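# Transfer the ball into the middle arm's gutter

## Task

Get the ball out of the gutter it starts in and into the gutter belonging to the middle arm (arm2), then leave that gutter resting on its rest bar with the ball inside. The box must end up essentially unmoved: any more than slight shifting, raising, rotating or tilting counts as failure. Tipping the ball from one gutter into another is allowed. If the ball ends up more than slightly lower than the table tops at a moment when no robot is carrying it, the task fails. Remember that a gutter only retains the ball while its open end sits higher than the other end; if its handle is pointed straight up, the ball rolls out. Nothing may be knocked or placed outside the work area.

## Robot and tools

Robots: three identical i2rt Big YAM arms, arm1, arm2 (the middle one) and arm3. Each has six revolute joints, a two-finger gripper and a wrist camera. The hand reaches roughly 1.0 m from the joint1 axis. Calibrated foot (base_link) poses in the scene frame, in metres, with quaternion order w,x,y,z: arm1 x=-1.709 y=-0.510 z=+0.912 quat=(+0.993, -0.007, +0.000, +0.117); arm2 x=-0.006 y=-0.081 z=+0.889 quat=(+0.642, +0.003, +0.002, +0.767); arm3 x=+1.717 y=+0.345 z=+0.902 quat=(+0.097, +0.000, -0.001, -0.995). Every foot faces along its own +x.

Frames: one shared scene frame, origin on the floor, +z upward, metres. The printed hand point lies between the finger pads, about 1 cm short of the tips. The fingers extend along the hand's +z axis and close along its y axis. With joint1 and joint6 at 0 and the hand level and forward, the wrist camera rides on top of the hand looking toward the fingertips. Reported hand positions grow less accurate at long reach.

Joints (absolute, radians; tolerance for done in brackets): joint1_rad -2.879..2.879 (0.045), base yaw, positive counter-clockwise seen from above, 0 along the foot's +x; joint2_rad 0..3.141 (0.14), shoulder, 0 = upper arm roughly level pointing back, increasing lifts it up then forward; joint3_rad 0..3.019 (0.09), elbow, 0 = folded, increasing opens; joint4_rad -1.692..1.57 (0.055), hand pitch, positive tilts fingers up; joint5_rad -1.57..1.57 (0.03), sideways hand swing, positive to the arm's right; joint6_rad -2.094..2.094 (0.035), roll, positive clockwise viewed from behind the hand; gripper_m 0..0.093 (0.003), fingertip gap in metres, roughly 50-64 N per pad.

Tool move: keys arm1, arm2, arm3 and cameras. Each arm key holds a separate object for that arm; an arm you omit receives nothing new but keeps pursuing its previous targets. Inside an arm object: "joints" maps joint names to absolute targets (rad, gripper_m in m); "target" is an absolute hand pose, a list of seven numbers [x, y, z, qw, qx, qy, qz] in the scene frame, metres, followed along a straight line starting at the current hand_target; "speed" is that line's top speed, 0.002 to 0.5 m/s, default 0.25, rotation capped at twice that value in rad/s, allowed only together with target. When target is used, joints may contain only gripper_m. Every motion in a call starts at once; all hand lines finish together at the pace of the slowest. A hand line lasts 0.5 to 10 s, and any call lasts at most 15 s. Each control step clamps the commanded pose to within 100 mm and 20 degrees of the measured one, then solves damped IK, favouring position. Expect lag, overshoot above speed near full stretch, and final errors of a centimetre or more. Paths ignore obstacles and other arms. Unknown keys make a call invalid; out-of-range numbers get it refused, and a refusal (or a stop during a call) cancels the remaining move, wait and finished_scene calls in that reply. cameras: a list of camera names or ["all"]; omitted or null means all, [] means none. Cameras: arm1_cam_wrist, arm2_cam_wrist, arm3_cam_wrist, cam_end_1, cam_end_2, cam_gap_1, cam_gap_2, cam_side, cam_top; images are 672x504.

Tool wait: seconds 0 to 10, plus cameras; nothing new is commanded. Tool zoom_image: camera and region [x0, y0, x1, y1] in pixels from the top-left, at most 504 by 504, only for cameras present in the newest images. Tool finished_scene: scene = the current scene number; irreversible, and the goal must hold without the robots afterward.

Results: per arm, joint_positions, Joint velocities (rad/s, gripper m/s; "within noise" when all are negligible), joint torques in N m in joint order (include gravity, offset and noisy; entries 3 and 4 flip sign beyond ±28), hand and hand_target poses, joint_status and hand_status, and on_its_own (uncommanded behaviour; "held at" is a target, not a reading). The "move" line lists each commanded robot with done or its worst status. "as last shown" marks uncommanded robots whose lines are repeated from before. "pictures" gives the image order; images may be slightly older than the state. Statuses: off_target (stopped short, may still push); time_out (joints keep a nearby target and keep pushing; send the reported position to relax them); not_followed, with "joint command not followed" or "pose unreachable" when a safety check blocked the targets (the gripper still acts, and the arm may keep trying); limit_stop_at_motor_heat after a heat stop (resend targets). MOTOR HOT appears at 85 °C; at 100 °C an OVER-TEMPERATURE FAULT drops the arm for 30-60 s or more.

Gripper: on a hard object at full force the reading is up to about 0.005 m below the object's width (some read up to 0.002 m above); closed on nothing it reads 0.000-0.003. Light grip sits just under the first-contact reading; about 0.005 m lower reaches full force. Release by commanding well above the reading.

Cautions: the simulation keeps running while you compose replies, holding the last commands. Never let two arms press together, including one gripper closing on another's fingers; the clearance check may react late and ignores fingers, housings and wrist cameras. Arms do not stop on contact and can push hard and overheat, especially stretched out or loaded. Avoid disturbing the box, dropping or flinging the ball, slamming, and releasing moving objects. Loose objects may occasionally get a brief nudge.

Each tool is called after "Call:" as name(argument=value, ...), one argument or row to a line, values as JSON.

## Session

Call:
move(
)

Scene clock: 0.00 s.
Joint torques (N m): no reading
Motor temperatures (°C): arm1=[37 33 31 25 30 30 30] | arm2=[28 39 30 22 27 24 28] | arm3=[36 40 27 32 29 29 27]
Heat: arm1: hottest joint1_rad 37 °C; arm2: hottest joint2_rad 39 °C; arm3: hottest joint2_rad 40 °C.
Joint velocities: within noise
arm1.joint_positions: joint1_rad=-0.748 joint2_rad=+0.602 joint3_rad=+1.393 joint4_rad=-1.555 joint5_rad=-0.170 joint6_rad=-0.184 gripper_m=+0.09396
arm1.joint_status: not commanded
arm1.hand: x=-1.5290 y=-0.5723 z=+1.4175 quat_wxyz=(-0.396, -0.115, -0.909, +0.067) (m; scene frame)
arm1.hand_target: x=-1.5308 y=-0.5713 z=+1.4255 quat_wxyz=(-0.405, -0.113, -0.905, +0.070) (m; scene frame)
arm1.hand_status: not commanded
arm2.joint_positions: joint1_rad=-0.640 joint2_rad=+0.449 joint3_rad=+1.571 joint4_rad=-1.347 joint5_rad=+0.164 joint6_rad=-0.773 gripper_m=+0.09396
arm2.joint_status: not commanded
arm2.hand: x=+0.0743 y=+0.0075 z=+1.5343 quat_wxyz=(-0.622, +0.599, -0.503, -0.043) (m; scene frame)
arm2.hand_target: x=+0.0726 y=+0.0040 z=+1.5422 quat_wxyz=(-0.629, +0.594, -0.499, -0.045) (m; scene frame)
arm2.hand_status: not commanded
arm3.joint_positions: joint1_rad=+0.810 joint2_rad=+0.479 joint3_rad=+1.689 joint4_rad=-1.137 joint5_rad=-0.072 joint6_rad=+0.054 gripper_m=+0.09396
arm3.joint_status: not commanded
arm3.hand: x=+1.6758 y=+0.2590 z=+1.6429 quat_wxyz=(-0.391, -0.592, -0.334, +0.620) (m; scene frame)
arm3.hand_target: x=+1.6779 y=+0.2624 z=+1.6496 quat_wxyz=(-0.394, -0.586, -0.331, +0.626) (m; scene frame)
arm3.hand_status: not commanded
pictures: arm1_cam_wrist, arm2_cam_wrist, arm3_cam_wrist, cam_end_1, cam_end_2, cam_gap_1, cam_gap_2, cam_side, cam_top

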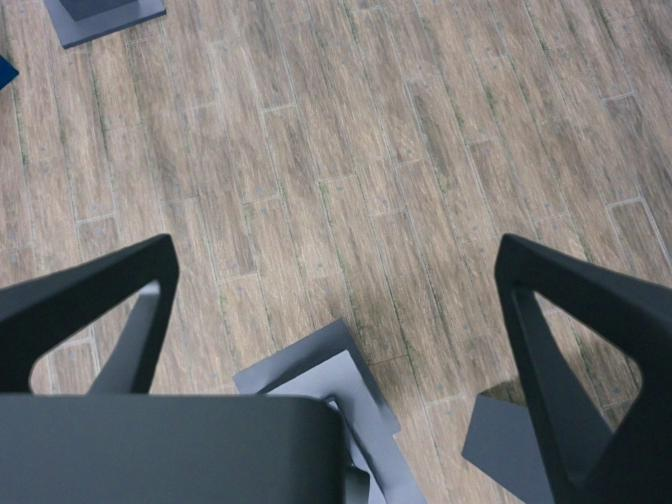

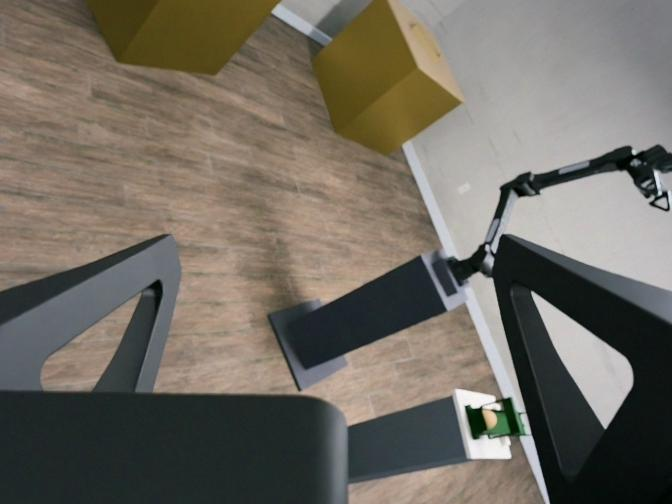

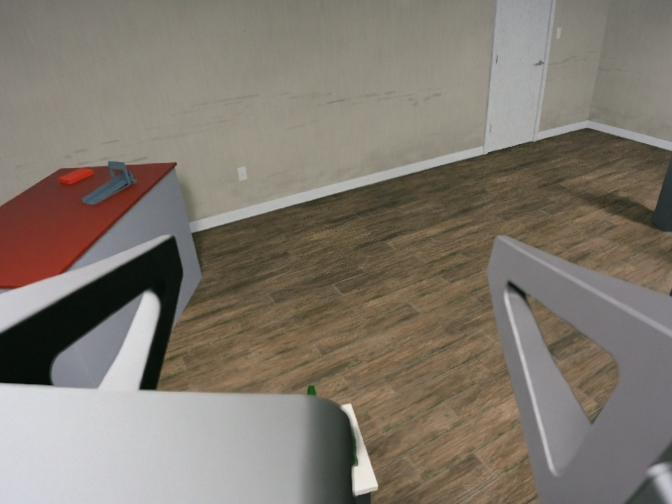

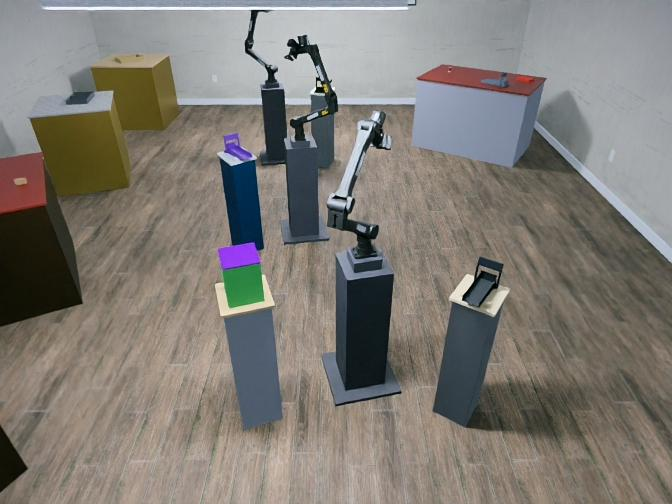

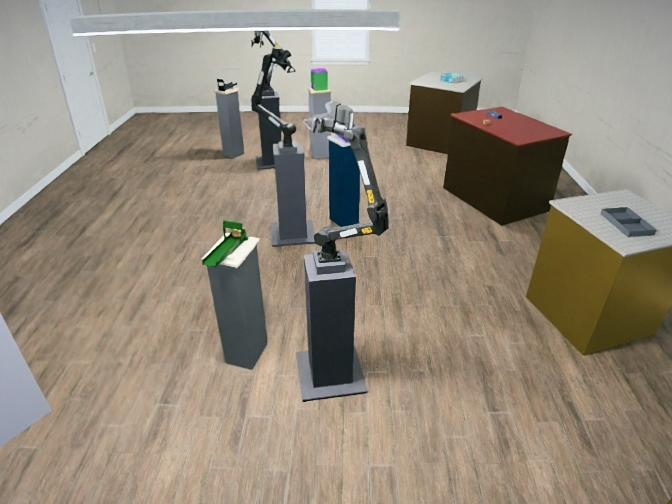

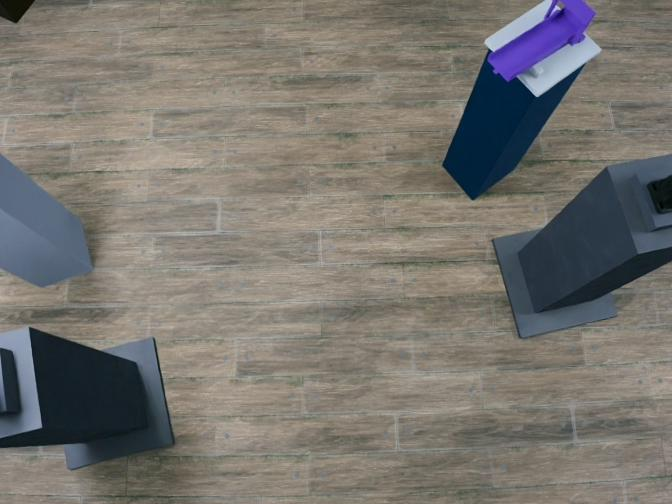

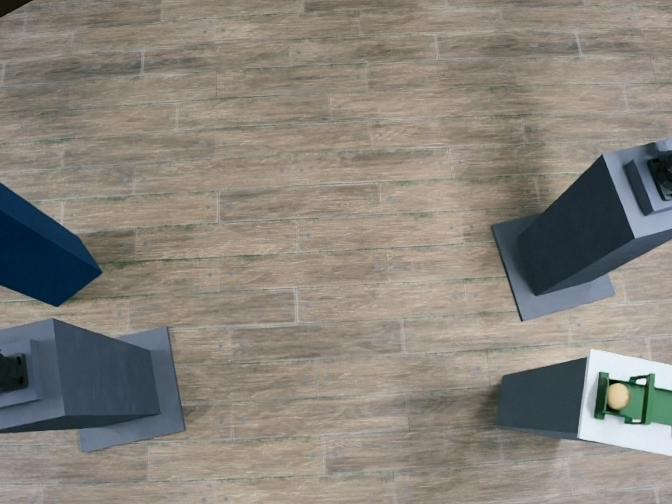

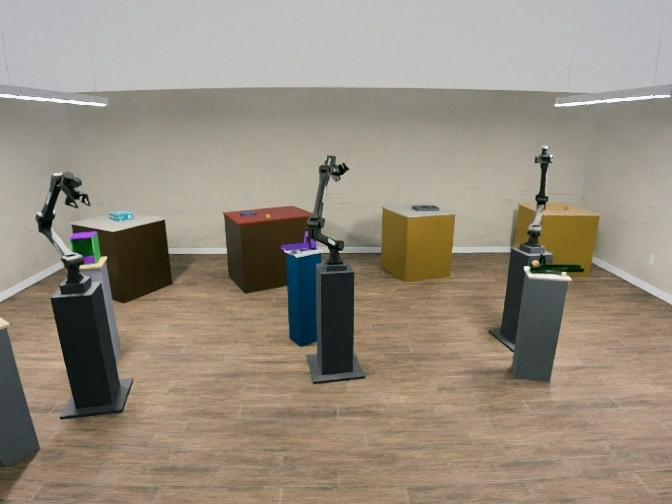

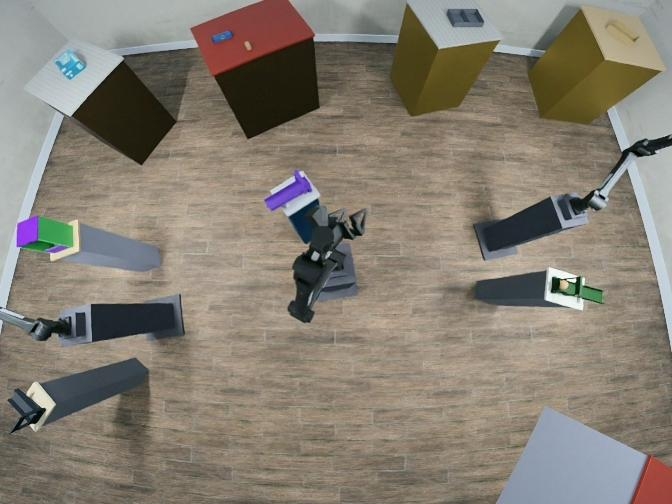

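Call:
zoom_image(
  camera="cam_gap_2",
  region=[492, 324, 672, 484],
)

Call:
zoom_image(
  camera="cam_gap_1",
  region=[472, 0, 632, 120],
)

Call:
zoom_image(
  camera="cam_end_2",
  region=[190, 210, 270, 270],
)

Call:
zoom_image(
  camera="cam_side",
  region=[500, 240, 600, 315],
)

Call:
zoom_image(
  camera="cam_side",
  region=[270, 220, 350, 280],
)

Call:
zoom_image(
  camera="cam_top",
  region=[520, 250, 620, 325],
)

Call:
zoom_image(
  camera="cam_top",
  region=[250, 160, 350, 235],
)

Call:
zoom_image(
  camera="cam_end_1",
  region=[210, 120, 290, 180],
)

Call:
zoom_image(
  camera="cam_end_1",
  region=[440, 250, 520, 310],
)

Call:
zoom_image(
  camera="arm2_cam_wrist",
  region=[430, 370, 550, 470],
)

Scaled by 2.800 from the camera's 672x504 image, which has a finer 960x720 frame.

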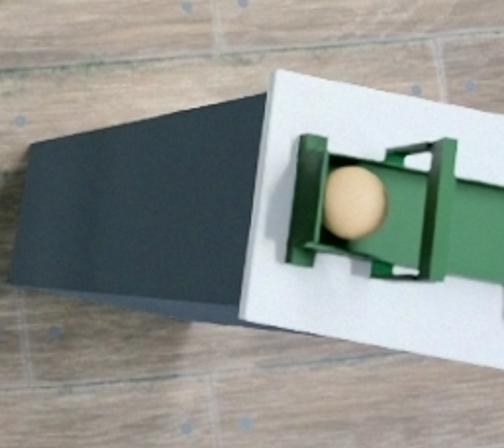

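Scaled by 3.150 from the camera's 672x504 image, which has a finer 960x720 frame.

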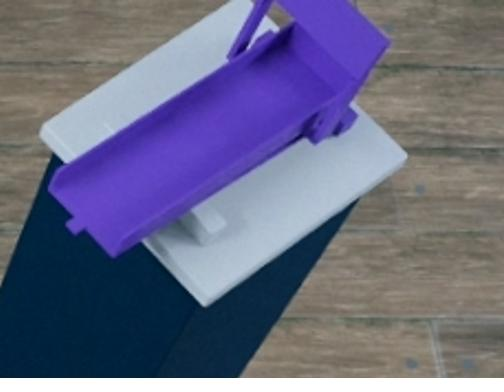

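Scaled by 6.300 from the camera's 672x504 image, which has a finer 960x720 frame.

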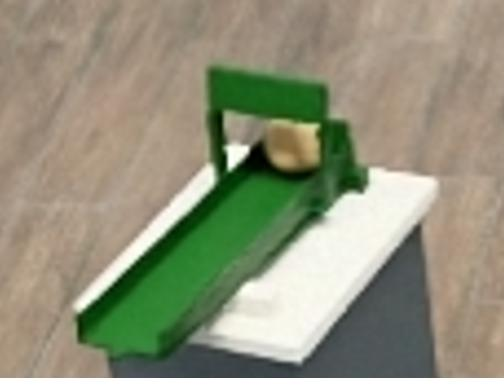

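Scaled by 5.040 from the camera's 672x504 image, which has a finer 960x720 frame.

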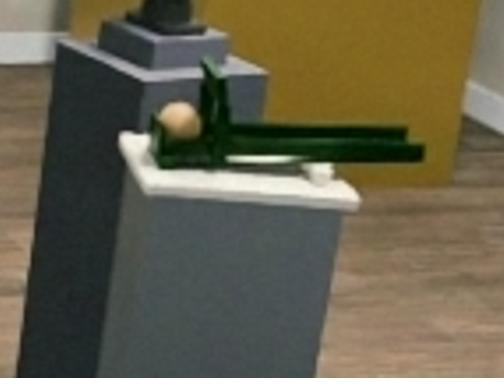

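Scaled by 6.300 from the camera's 672x504 image, which has a finer 960x720 frame.

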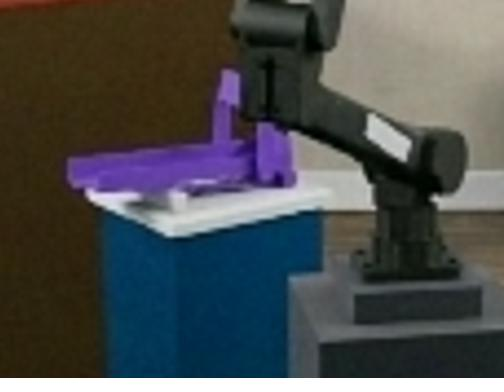

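Scaled by 5.040 from the camera's 672x504 image, which has a finer 960x720 frame.

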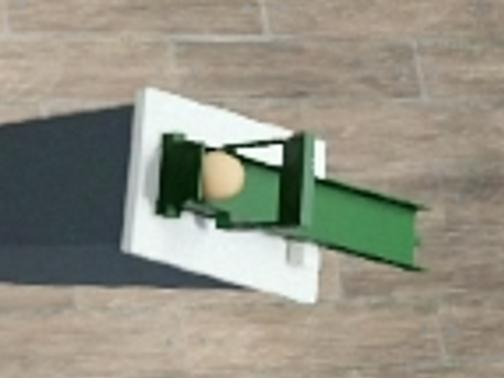

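Scaled by 5.040 from the camera's 672x504 image, which has a finer 960x720 frame.

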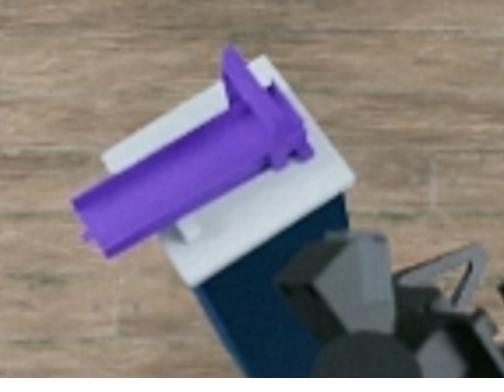

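Scaled by 6.300 from the camera's 672x504 image, which has a finer 960x720 frame.

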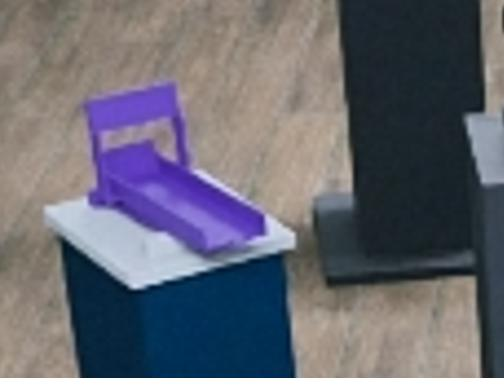

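Scaled by 6.300 from the camera's 672x504 image, which has a finer 960x720 frame.

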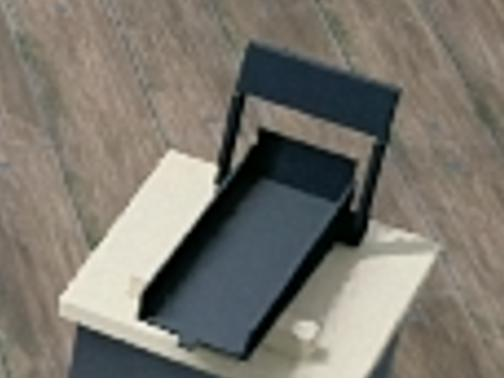

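Scaled by 4.200 from the camera's 672x504 image, which has a finer 960x720 frame.

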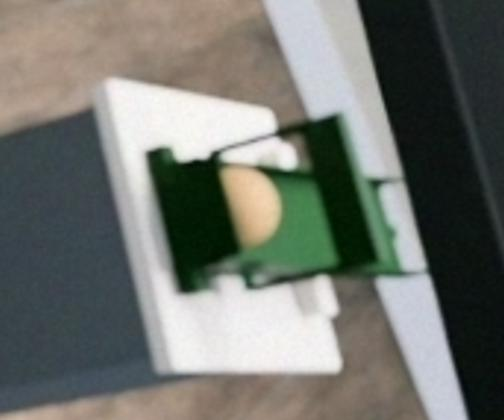

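Call:
move(
  arm3={"joints":{"joint1_rad":1.377,"joint2_rad":1.2,"joint3_rad":1.3,"joint4_rad":-1.4,"joint5_rad":0,"joint6_rad":0}},
  arm2={"joints":{"joint1_rad":0.2,"joint2_rad":1.2,"joint3_rad":1.3,"joint4_rad":-1.4,"joint5_rad":0,"joint6_rad":0}},
  cameras=["arm2_cam_wrist","arm3_cam_wrist"],
)

Scene clock: 4.70 s.
Joint torques (N m): arm1=[-0.67 1.32 8.59 1.76 -0.18 0.1] | arm2=[1.96 -6.71 11.84 0.64 -0.08 0.13] | arm3=[0.62 -6.3 10.4 0.16 0.02 -0.21]
Motor temperatures (°C): arm1=[37 33 31 25 29 29 30] | arm2=[28 39 30 22 27 24 28] | arm3=[36 39 27 32 29 29 27]
Heat: arm1: hottest joint1_rad 37 °C; arm2: hottest joint2_rad 39 °C; arm3: hottest joint2_rad 39 °C.
move: arm2 done; arm3 done
Joint velocities: within noise
arm1: as last shown
arm2.joint_positions: joint1_rad=+0.194 joint2_rad=+1.197 joint3_rad=+1.282 joint4_rad=-1.393 joint5_rad=+0.000 joint6_rad=-0.016 gripper_m=+0.09398
arm2.joint_status: all done
arm2.hand: x=-0.1459 y=+0.2837 z=+1.1934 quat_wxyz=(-0.074, +0.823, -0.553, -0.111) (m; scene frame)
arm2.hand_target: x=-0.1489 y=+0.2852 z=+1.1999 quat_wxyz=(-0.075, +0.819, -0.557, -0.115) (m; scene frame)
arm2.hand_status: not commanded
arm3.joint_positions: joint1_rad=+1.369 joint2_rad=+1.204 joint3_rad=+1.271 joint4_rad=-1.391 joint5_rad=+0.000 joint6_rad=+0.013 gripper_m=+0.09397
arm3.joint_status: all done
arm3.hand: x=+1.7138 y=-0.0448 z=+1.1981 quat_wxyz=(-0.088, -0.709, -0.694, +0.087) (m; scene frame)
arm3.hand_target: x=+1.7171 y=-0.0478 z=+1.2123 quat_wxyz=(-0.096, -0.700, -0.701, +0.096) (m; scene frame)
arm3.hand_status: not commanded
pictures: arm2_cam_wrist, arm3_cam_wrist

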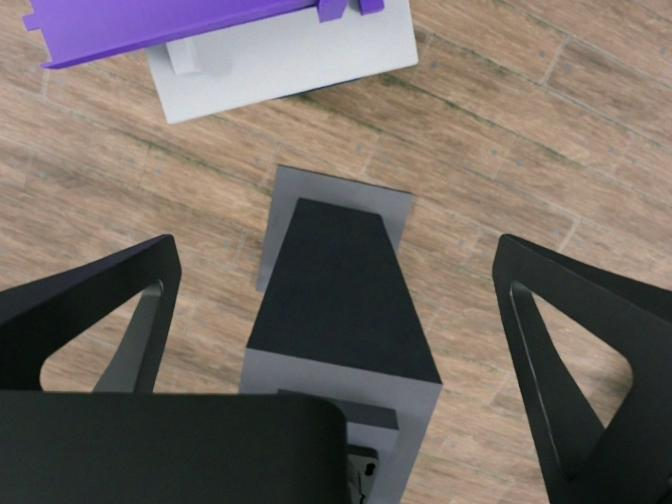

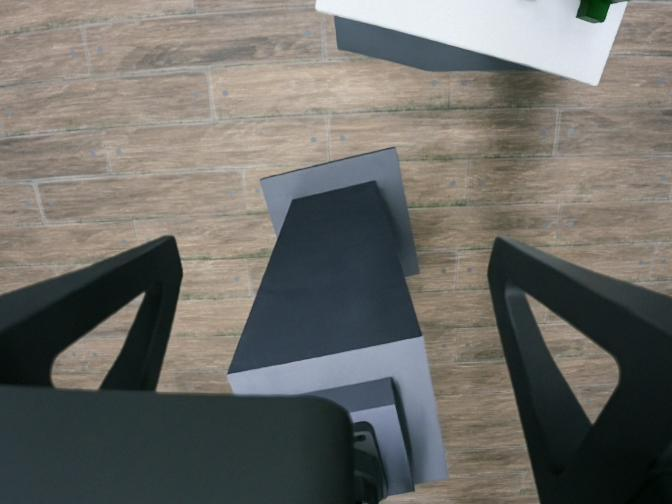

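Call:
move(
  arm3={"target":[1.70,-0.16,1.3,0,0.7071,0.7071,0]},
  arm2={"target":[-0.18,0.38,1.3,0,0.83,-0.557,0]},
)

Scene clock: 6.57 s.
Joint torques (N m): arm1=[-0.73 1.32 8.58 1.76 -0.18 0.1] | arm2=[1.38 -10.58 14.65 0.53 0.01 -0.07] | arm3=[-1.44 -9.82 11.63 0.02 -0.05 -0.22]
Motor temperatures (°C): arm1=[37 33 31 25 29 29 30] | arm2=[28 39 31 22 27 24 28] | arm3=[35 39 27 32 29 29 27]
Heat: arm1: hottest joint1_rad 37 °C; arm2: hottest joint2_rad 39 °C; arm3: hottest joint2_rad 39 °C.
move: arm2 off_target; arm3 off_target
Joint velocities: within noise
arm1: as last shown
arm2.joint_positions: joint1_rad=+0.194 joint2_rad=+1.527 joint3_rad=+1.844 joint4_rad=-1.686 joint5_rad=+0.003 joint6_rad=-0.016 gripper_m=+0.09398
arm2.joint_status: not commanded
arm2.hand: x=-0.1790 y=+0.3716 z=+1.2808 quat_wxyz=(-0.058, +0.825, -0.555, -0.085) (m; scene frame)
arm2.hand_target: x=-0.1797 y=+0.3791 z=+1.2990 quat_wxyz=(-0.070, +0.824, -0.553, -0.100) (m; scene frame)
arm2.hand_status: off_target (0.021 m and 11.8 deg from the pose sent, 0.148 m and 15.3 deg at the start; a joint's target at an end of its range on 36 of 49 steps)
arm3.joint_positions: joint1_rad=+1.357 joint2_rad=+1.575 joint3_rad=+1.874 joint4_rad=-1.693 joint5_rad=+0.000 joint6_rad=-0.019 gripper_m=+0.09397
arm3.joint_status: not commanded
arm3.hand: x=+1.7071 y=-0.1533 z=+1.2825 quat_wxyz=(-0.062, -0.705, -0.704, +0.064) (m; scene frame)
arm3.hand_target: x=+1.7001 y=-0.1591 z=+1.2990 quat_wxyz=(-0.073, -0.704, -0.703, +0.077) (m; scene frame)
arm3.hand_status: off_target (0.020 m and 10.2 deg from the pose sent, 0.154 m and 14.3 deg at the start; a joint's target at an end of its range on 35 of 49 steps)
pictures: arm1_cam_wrist, arm2_cam_wrist, arm3_cam_wrist, cam_end_1, cam_end_2, cam_gap_1, cam_gap_2, cam_side, cam_top

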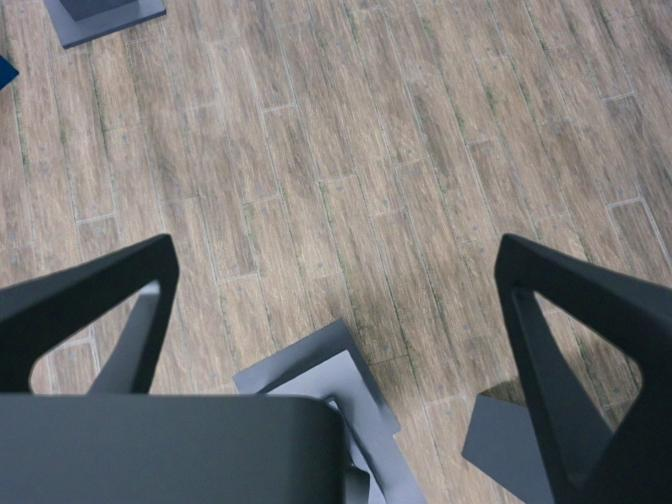

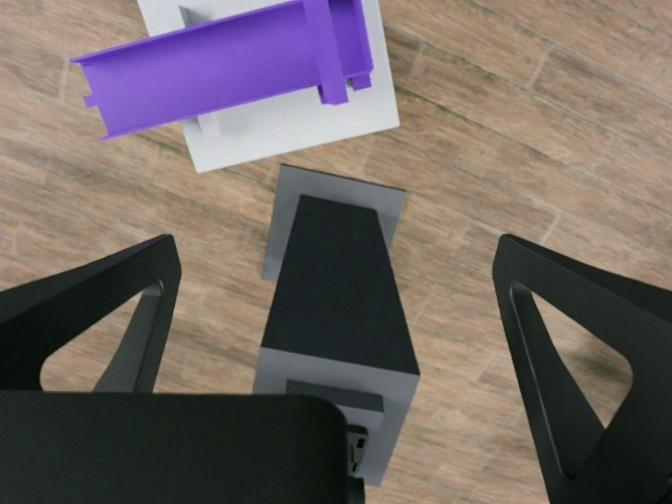

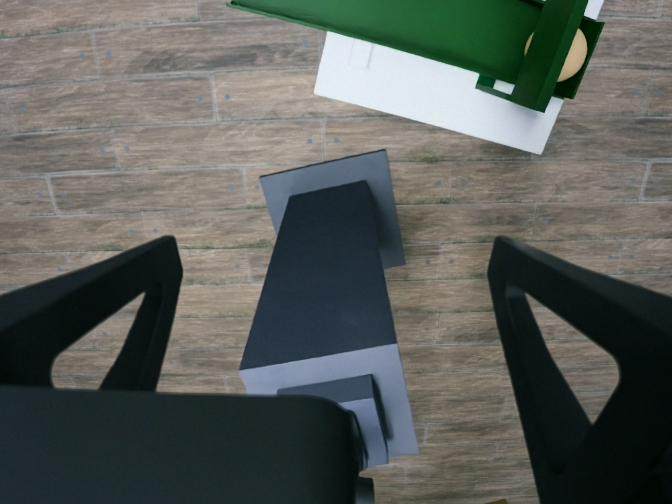

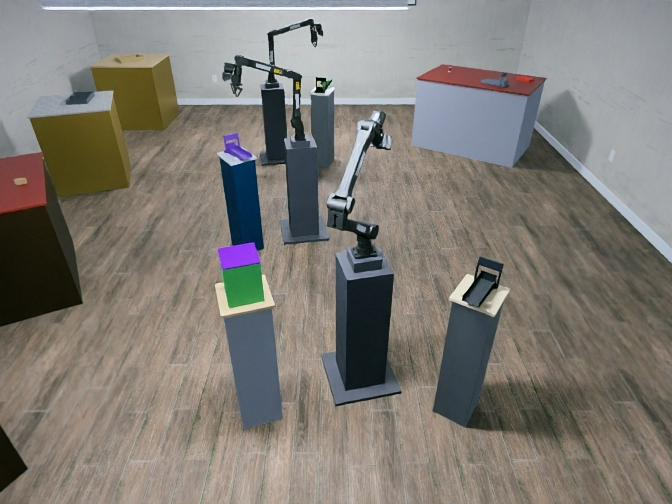

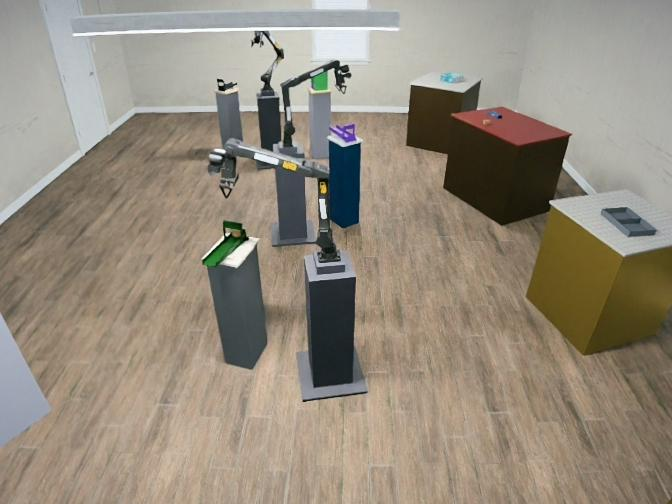

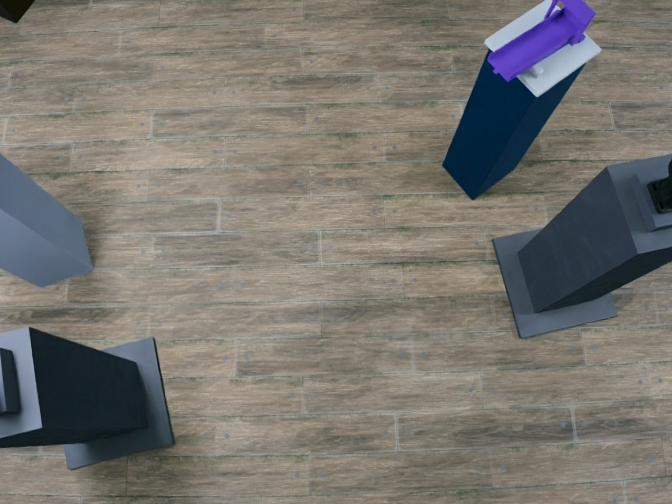

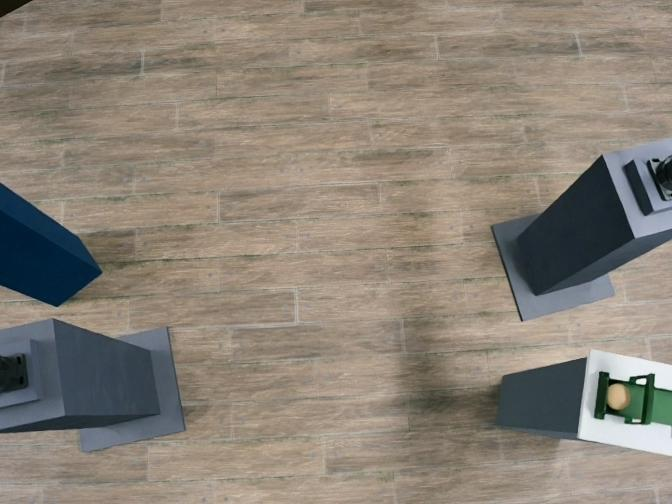

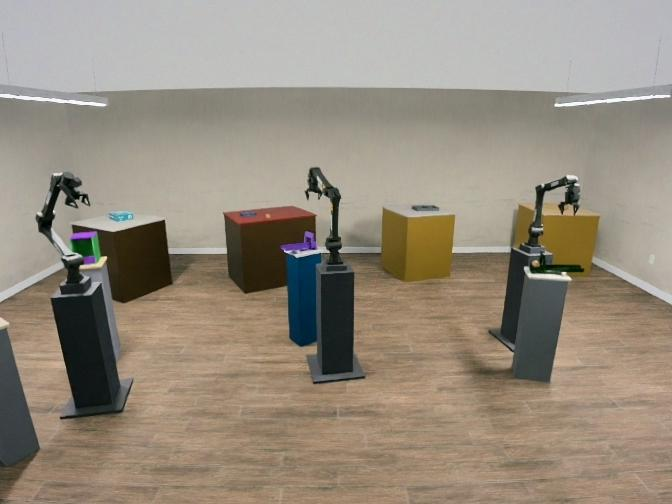

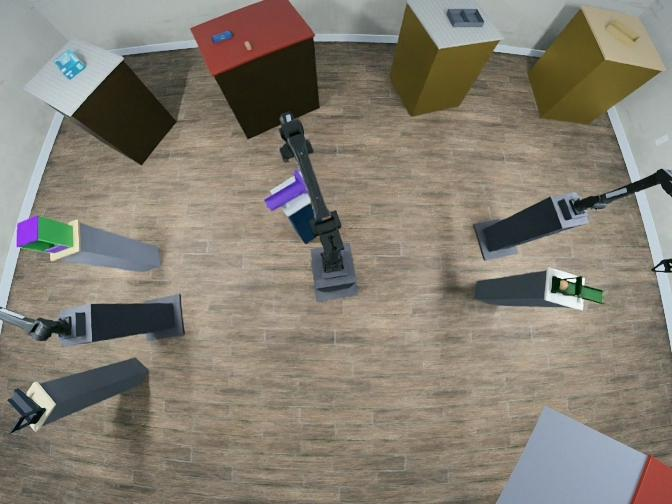

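Call:
move(
  arm3={"target":[1.58,-0.30,1.17,0,0.791,0.612,0]},
  arm2={"target":[-0.12,0.50,1.17,0,0.83,-0.557,0]},
  cameras=["arm2_cam_wrist","arm3_cam_wrist"],
)

Scene clock: 10.77 s.
Joint torques (N m): arm1=[-0.73 1.32 8.58 1.76 -0.18 0.1] | arm2=[1.49 -17.2 14.87 0.06 -0.05 -0.17] | arm3=[-0.62 -16.26 11.62 -0.21 0.08 0.05]
Motor temperatures (°C): arm1=[37 33 31 25 29 29 30] | arm2=[28 39 32 22 27 24 28] | arm3=[35 40 28 32 29 29 27]
Heat: arm1: hottest joint1_rad 37 °C; arm2: hottest joint2_rad 39 °C; arm3: hottest joint2_rad 40 °C.
move: arm2 off_target; arm3 off_target
Joint velocities: within noise
arm1: as last shown
arm2.joint_positions: joint1_rad=+0.025 joint2_rad=+1.892 joint3_rad=+1.987 joint4_rad=-1.686 joint5_rad=+0.005 joint6_rad=-0.173 gripper_m=+0.09397
arm2.joint_status: not commanded
arm2.hand: x=-0.1198 y=+0.4886 z=+1.1496 quat_wxyz=(+0.006, +0.827, -0.563, +0.006) (m; scene frame)
arm2.hand_target: x=-0.1198 y=+0.4988 z=+1.1696 quat_wxyz=(-0.011, +0.830, -0.557, -0.011) (m; scene frame)
arm2.hand_status: off_target (0.023 m and 1.2 deg from the pose sent, 0.180 m and 11.8 deg at the start; a joint's target at an end of its range on 34 of 56 steps)
arm3.joint_positions: joint1_rad=+1.176 joint2_rad=+2.078 joint3_rad=+2.243 joint4_rad=-1.693 joint5_rad=-0.002 joint6_rad=+0.031 gripper_m=+0.09397
arm3.joint_status: not commanded
arm3.hand: x=+1.5869 y=-0.2936 z=+1.1491 quat_wxyz=(-0.015, -0.784, -0.620, +0.017) (m; scene frame)
arm3.hand_target: x=+1.5804 y=-0.2987 z=+1.1694 quat_wxyz=(-0.028, -0.790, -0.612, +0.033) (m; scene frame)
arm3.hand_status: off_target (0.023 m and 2.9 deg from the pose sent, 0.224 m and 17.7 deg at the start; a joint's target at an end of its range on 40 of 56 steps)
pictures: arm2_cam_wrist, arm3_cam_wrist

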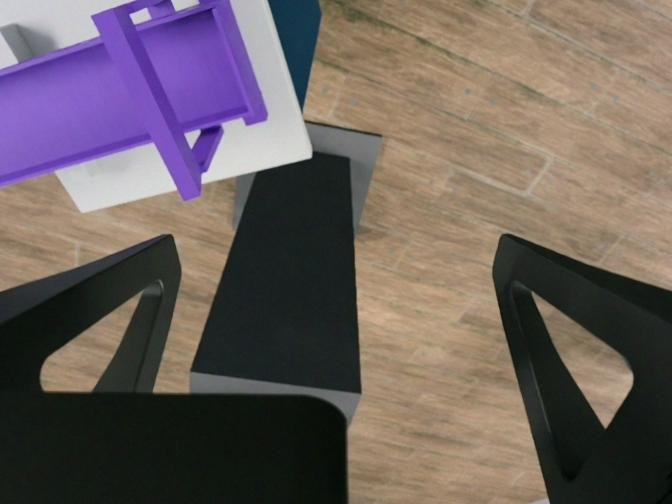

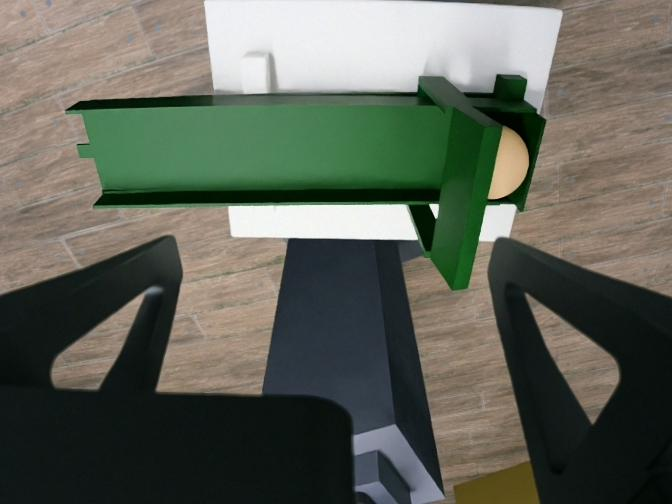

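Call:
zoom_image(
  camera="arm3_cam_wrist",
  region=[380, 50, 600, 310],
)

Call:
zoom_image(
  camera="arm2_cam_wrist",
  region=[60, 0, 340, 220],
)

Call:
zoom_image(
  camera="cam_side",
  region=[520, 250, 590, 290],
)

Scaled by 1.938 from the camera's 672x504 image, which has a finer 960x720 frame.

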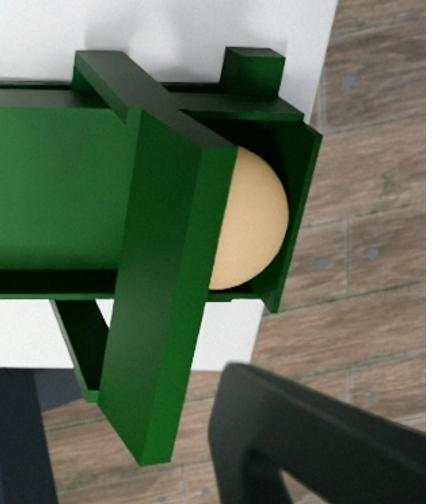

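Scaled by 1.800 from the camera's 672x504 image, which has a finer 960x720 frame.

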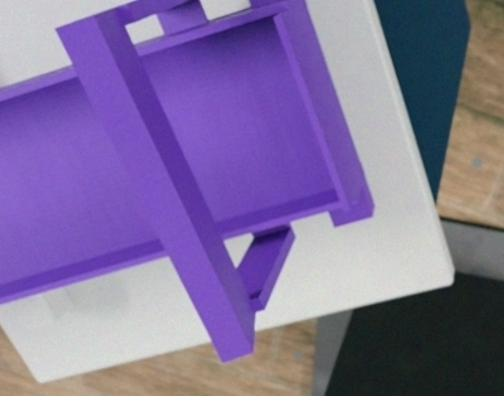

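This scene's latest camera images include none from cam_side. They are from: arm2_cam_wrist, arm3_cam_wrist. cam_side's image comes with the result of a call that names it in "cameras".

Call:
move(
  arm3={"target":[1.428,-0.209,1.15,0.022,0.978,-0.124,0.172]},
  cameras=["arm3_cam_wrist","cam_side","cam_gap_2"],
)

Call:
move(
  arm2={"joints":{"joint1_rad":-1.5,"joint4_rad":-0.12,"joint6_rad":0}},
  cameras=["arm3_cam_wrist","cam_top"],
)

Scene clock: 18.80 s.
Joint torques (N m): arm1=[-0.73 1.32 8.57 1.77 -0.19 0.09] | arm2=[1.49 -17.32 14.76 0.06 -0.07 -0.19] | arm3=[-1.03 -17.55 7.95 -0.43 -0.23 0.05]
Motor temperatures (°C): arm1=[37 33 32 25 29 29 29] | arm2=[28 39 33 22 26 24 28] | arm3=[35 40 29 31 29 28 27]
Heat: arm1: hottest joint1_rad 37 °C; arm2: hottest joint2_rad 39 °C; arm3: hottest joint2_rad 40 °C.
move: arm3 off_target
Joint velocities: within noise
arm1, arm2: as last shown
arm2.joint_positions: joint1_rad=+0.025 joint2_rad=+1.892 joint3_rad=+1.987 joint4_rad=-1.686 joint5_rad=+0.005 joint6_rad=-0.174 gripper_m=+0.09397
arm3.joint_positions: joint1_rad=+0.817 joint2_rad=+2.049 joint3_rad=+2.128 joint4_rad=-1.693 joint5_rad=-0.331 joint6_rad=+1.249 gripper_m=+0.09398
arm3.joint_status: not commanded
arm3.hand: x=+1.4312 y=-0.2149 z=+1.1325 quat_wxyz=(-0.052, -0.979, +0.121, -0.158) (m; scene frame)
arm3.hand_target: x=+1.4284 y=-0.2087 z=+1.1493 quat_wxyz=(-0.061, -0.977, +0.131, -0.155) (m; scene frame)
arm3.hand_status: off_target (0.019 m and 3.8 deg from the pose sent, 0.180 m and 93.3 deg at the start; a joint's target at an end of its range on 123 of 125 steps)
pictures: arm3_cam_wrist, cam_gap_2, cam_side

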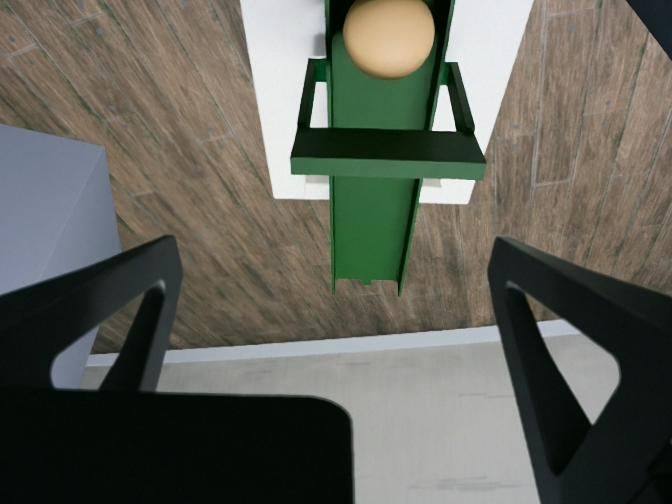

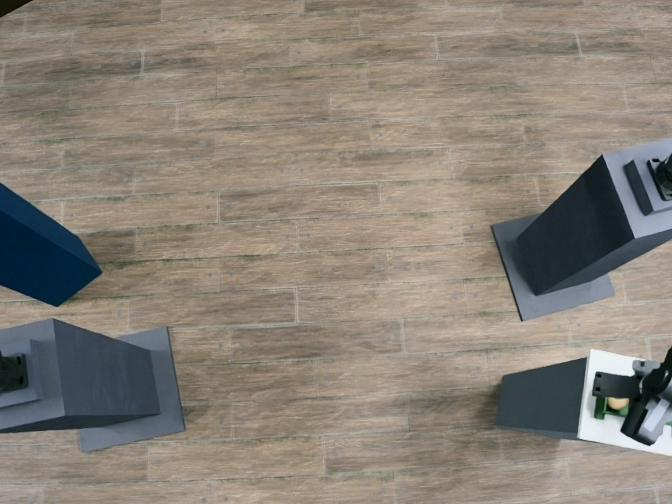

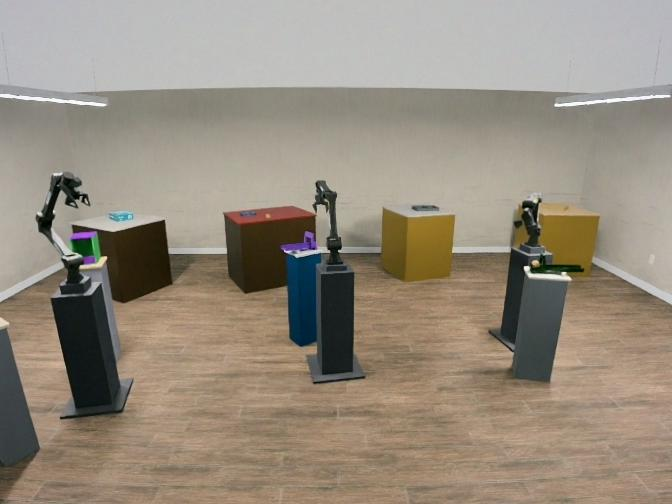

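Scene clock: 20.80 s.
Joint torques (N m): arm1=[-0.67 1.26 8.61 1.76 -0.18 0.1] | arm2=[2.2 -21.42 16.44 2.99 -0.15 0.13] | arm3=[-0.97 -17.49 7.95 -0.43 -0.23 0.04]
Motor temperatures (°C): arm1=[37 33 32 25 29 29 29] | arm2=[28 39 33 22 26 24 28] | arm3=[35 40 29 31 29 28 27]
Heat: arm1: hottest joint1_rad 37 °C; arm2: hottest joint2_rad 39 °C; arm3: hottest joint2_rad 40 °C.
move: arm2 done
Joint velocities: within noise
arm1, arm3: as last shown
arm2.joint_positions: joint1_rad=-1.507 joint2_rad=+1.913 joint3_rad=+1.987 joint4_rad=-0.138 joint5_rad=+0.008 joint6_rad=-0.014 gripper_m=+0.09398
arm2.joint_status: all done
arm2.hand: x=+0.8123 y=+0.1178 z=+1.3608 quat_wxyz=(-0.678, +0.089, -0.726, -0.076) (m; scene frame)
arm2.hand_target: x=+0.8026 y=+0.1210 z=+1.4160 quat_wxyz=(-0.710, +0.083, -0.694, -0.087) (m; scene frame)
arm2.hand_status: not commanded
arm3.joint_positions: joint1_rad=+0.817 joint2_rad=+2.049 joint3_rad=+2.128 joint4_rad=-1.693 joint5_rad=-0.331 joint6_rad=+1.250 gripper_m=+0.09398
arm3.hand_target: x=+1.4284 y=-0.2087 z=+1.1494 quat_wxyz=(-0.061, -0.977, +0.131, -0.155) (m; scene frame)
pictures: arm3_cam_wrist, cam_top

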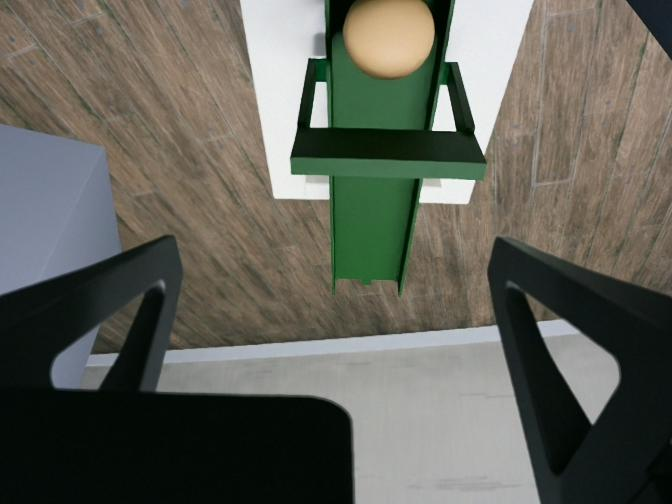

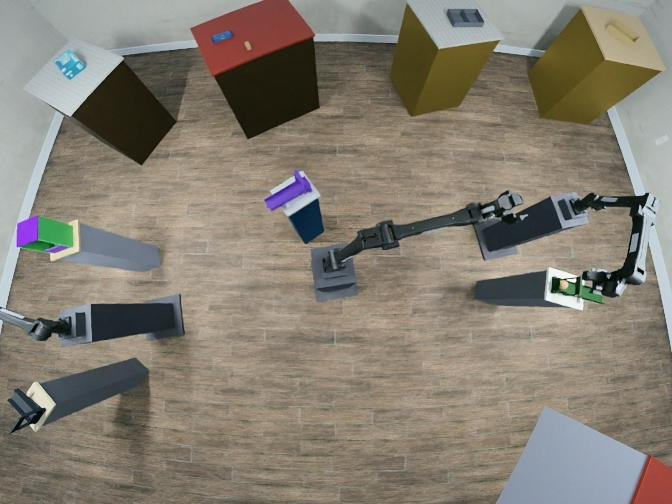

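Call:
move(
  arm3={"target":[1.463,-0.186,1.067,0.022,0.978,-0.124,0.172],"speed":0.15},
  cameras=["arm3_cam_wrist","cam_side","cam_gap_2"],
)

Call:
zoom_image(
  camera="cam_side",
  region=[510, 230, 600, 290],
)

Call:
zoom_image(
  camera="cam_gap_2",
  region=[552, 344, 672, 464],
)

Scene clock: 24.43 s.
Joint torques (N m): arm1=[-0.67 1.26 8.58 1.76 -0.18 0.1] | arm2=[2.32 -21.48 16.5 2.97 -0.16 0.13] | arm3=[1.2 -16.26 7.77 0.23 -0.22 0.06]
Motor temperatures (°C): arm1=[37 33 32 25 28 29 29] | arm2=[28 39 34 22 26 24 28] | arm3=[35 40 29 31 29 28 27]
Heat: arm1: hottest joint1_rad 37 °C; arm2: hottest joint2_rad 39 °C; arm3: hottest joint2_rad 40 °C.
move: arm3 off_target
Joint velocities: within noise
arm1, arm2: as last shown
arm2.joint_positions: joint1_rad=-1.507 joint2_rad=+1.913 joint3_rad=+1.987 joint4_rad=-0.137 joint5_rad=+0.008 joint6_rad=-0.014 gripper_m=+0.09398
arm2.hand: x=+0.8123 y=+0.1178 z=+1.3609 quat_wxyz=(-0.678, +0.089, -0.726, -0.076) (m; scene frame)
arm3.joint_positions: joint1_rad=+0.821 joint2_rad=+1.996 joint3_rad=+1.830 joint4_rad=-1.546 joint5_rad=-0.331 joint6_rad=+1.251 gripper_m=+0.09398
arm3.joint_status: not commanded
arm3.hand: x=+1.4565 y=-0.1793 z=+1.0536 quat_wxyz=(-0.008, -0.976, +0.127, -0.178) (m; scene frame)
arm3.hand_target: x=+1.4631 y=-0.1858 z=+1.0670 quat_wxyz=(-0.022, -0.977, +0.124, -0.172) (m; scene frame)
arm3.hand_status: off_target (0.016 m and 1.8 deg from the pose sent, 0.078 m and 3.8 deg at the start)
pictures: arm3_cam_wrist, cam_gap_2, cam_side

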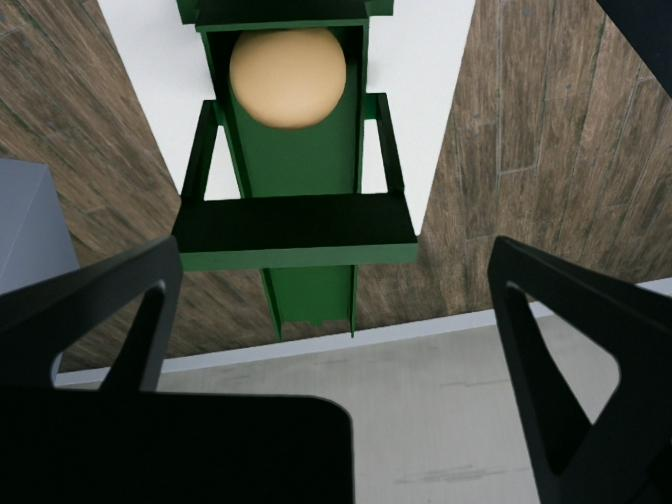

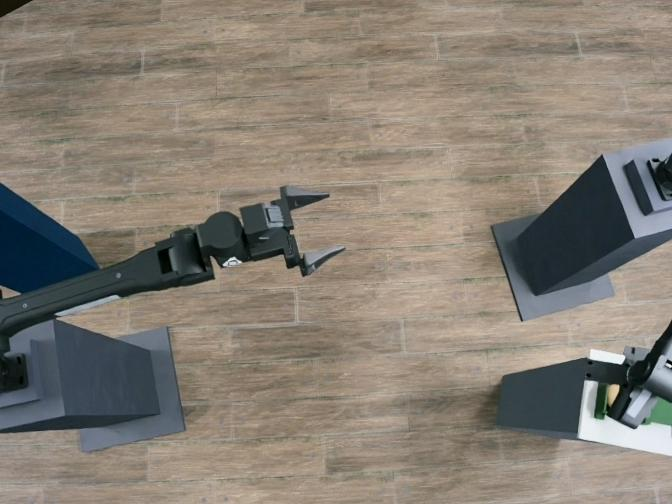

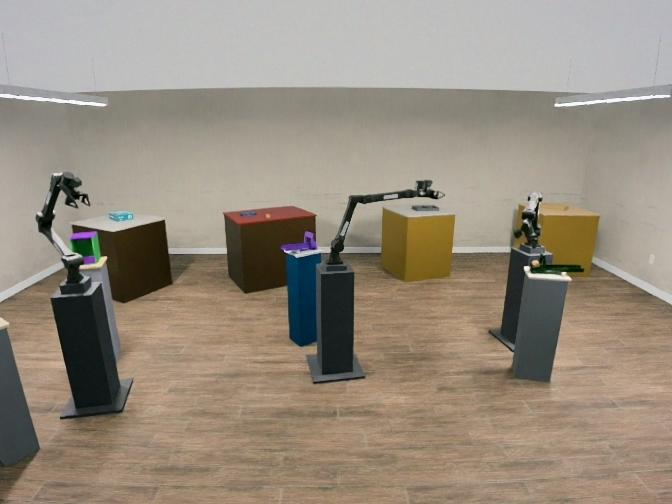

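Scaled by 5.600 from the camera's 672x504 image, which has a finer 960x720 frame.

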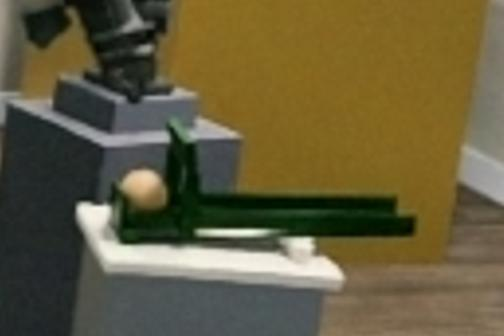

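Scaled by 4.200 from the camera's 672x504 image, which has a finer 960x720 frame.

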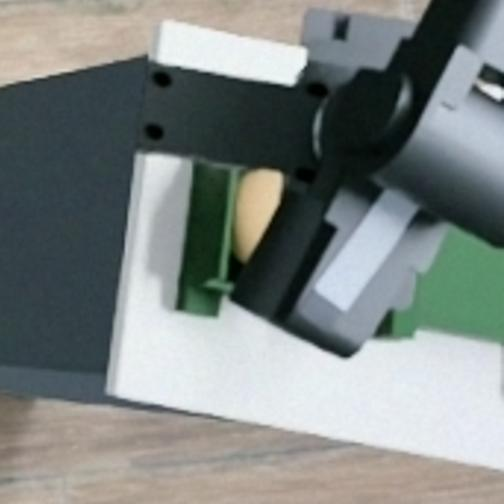

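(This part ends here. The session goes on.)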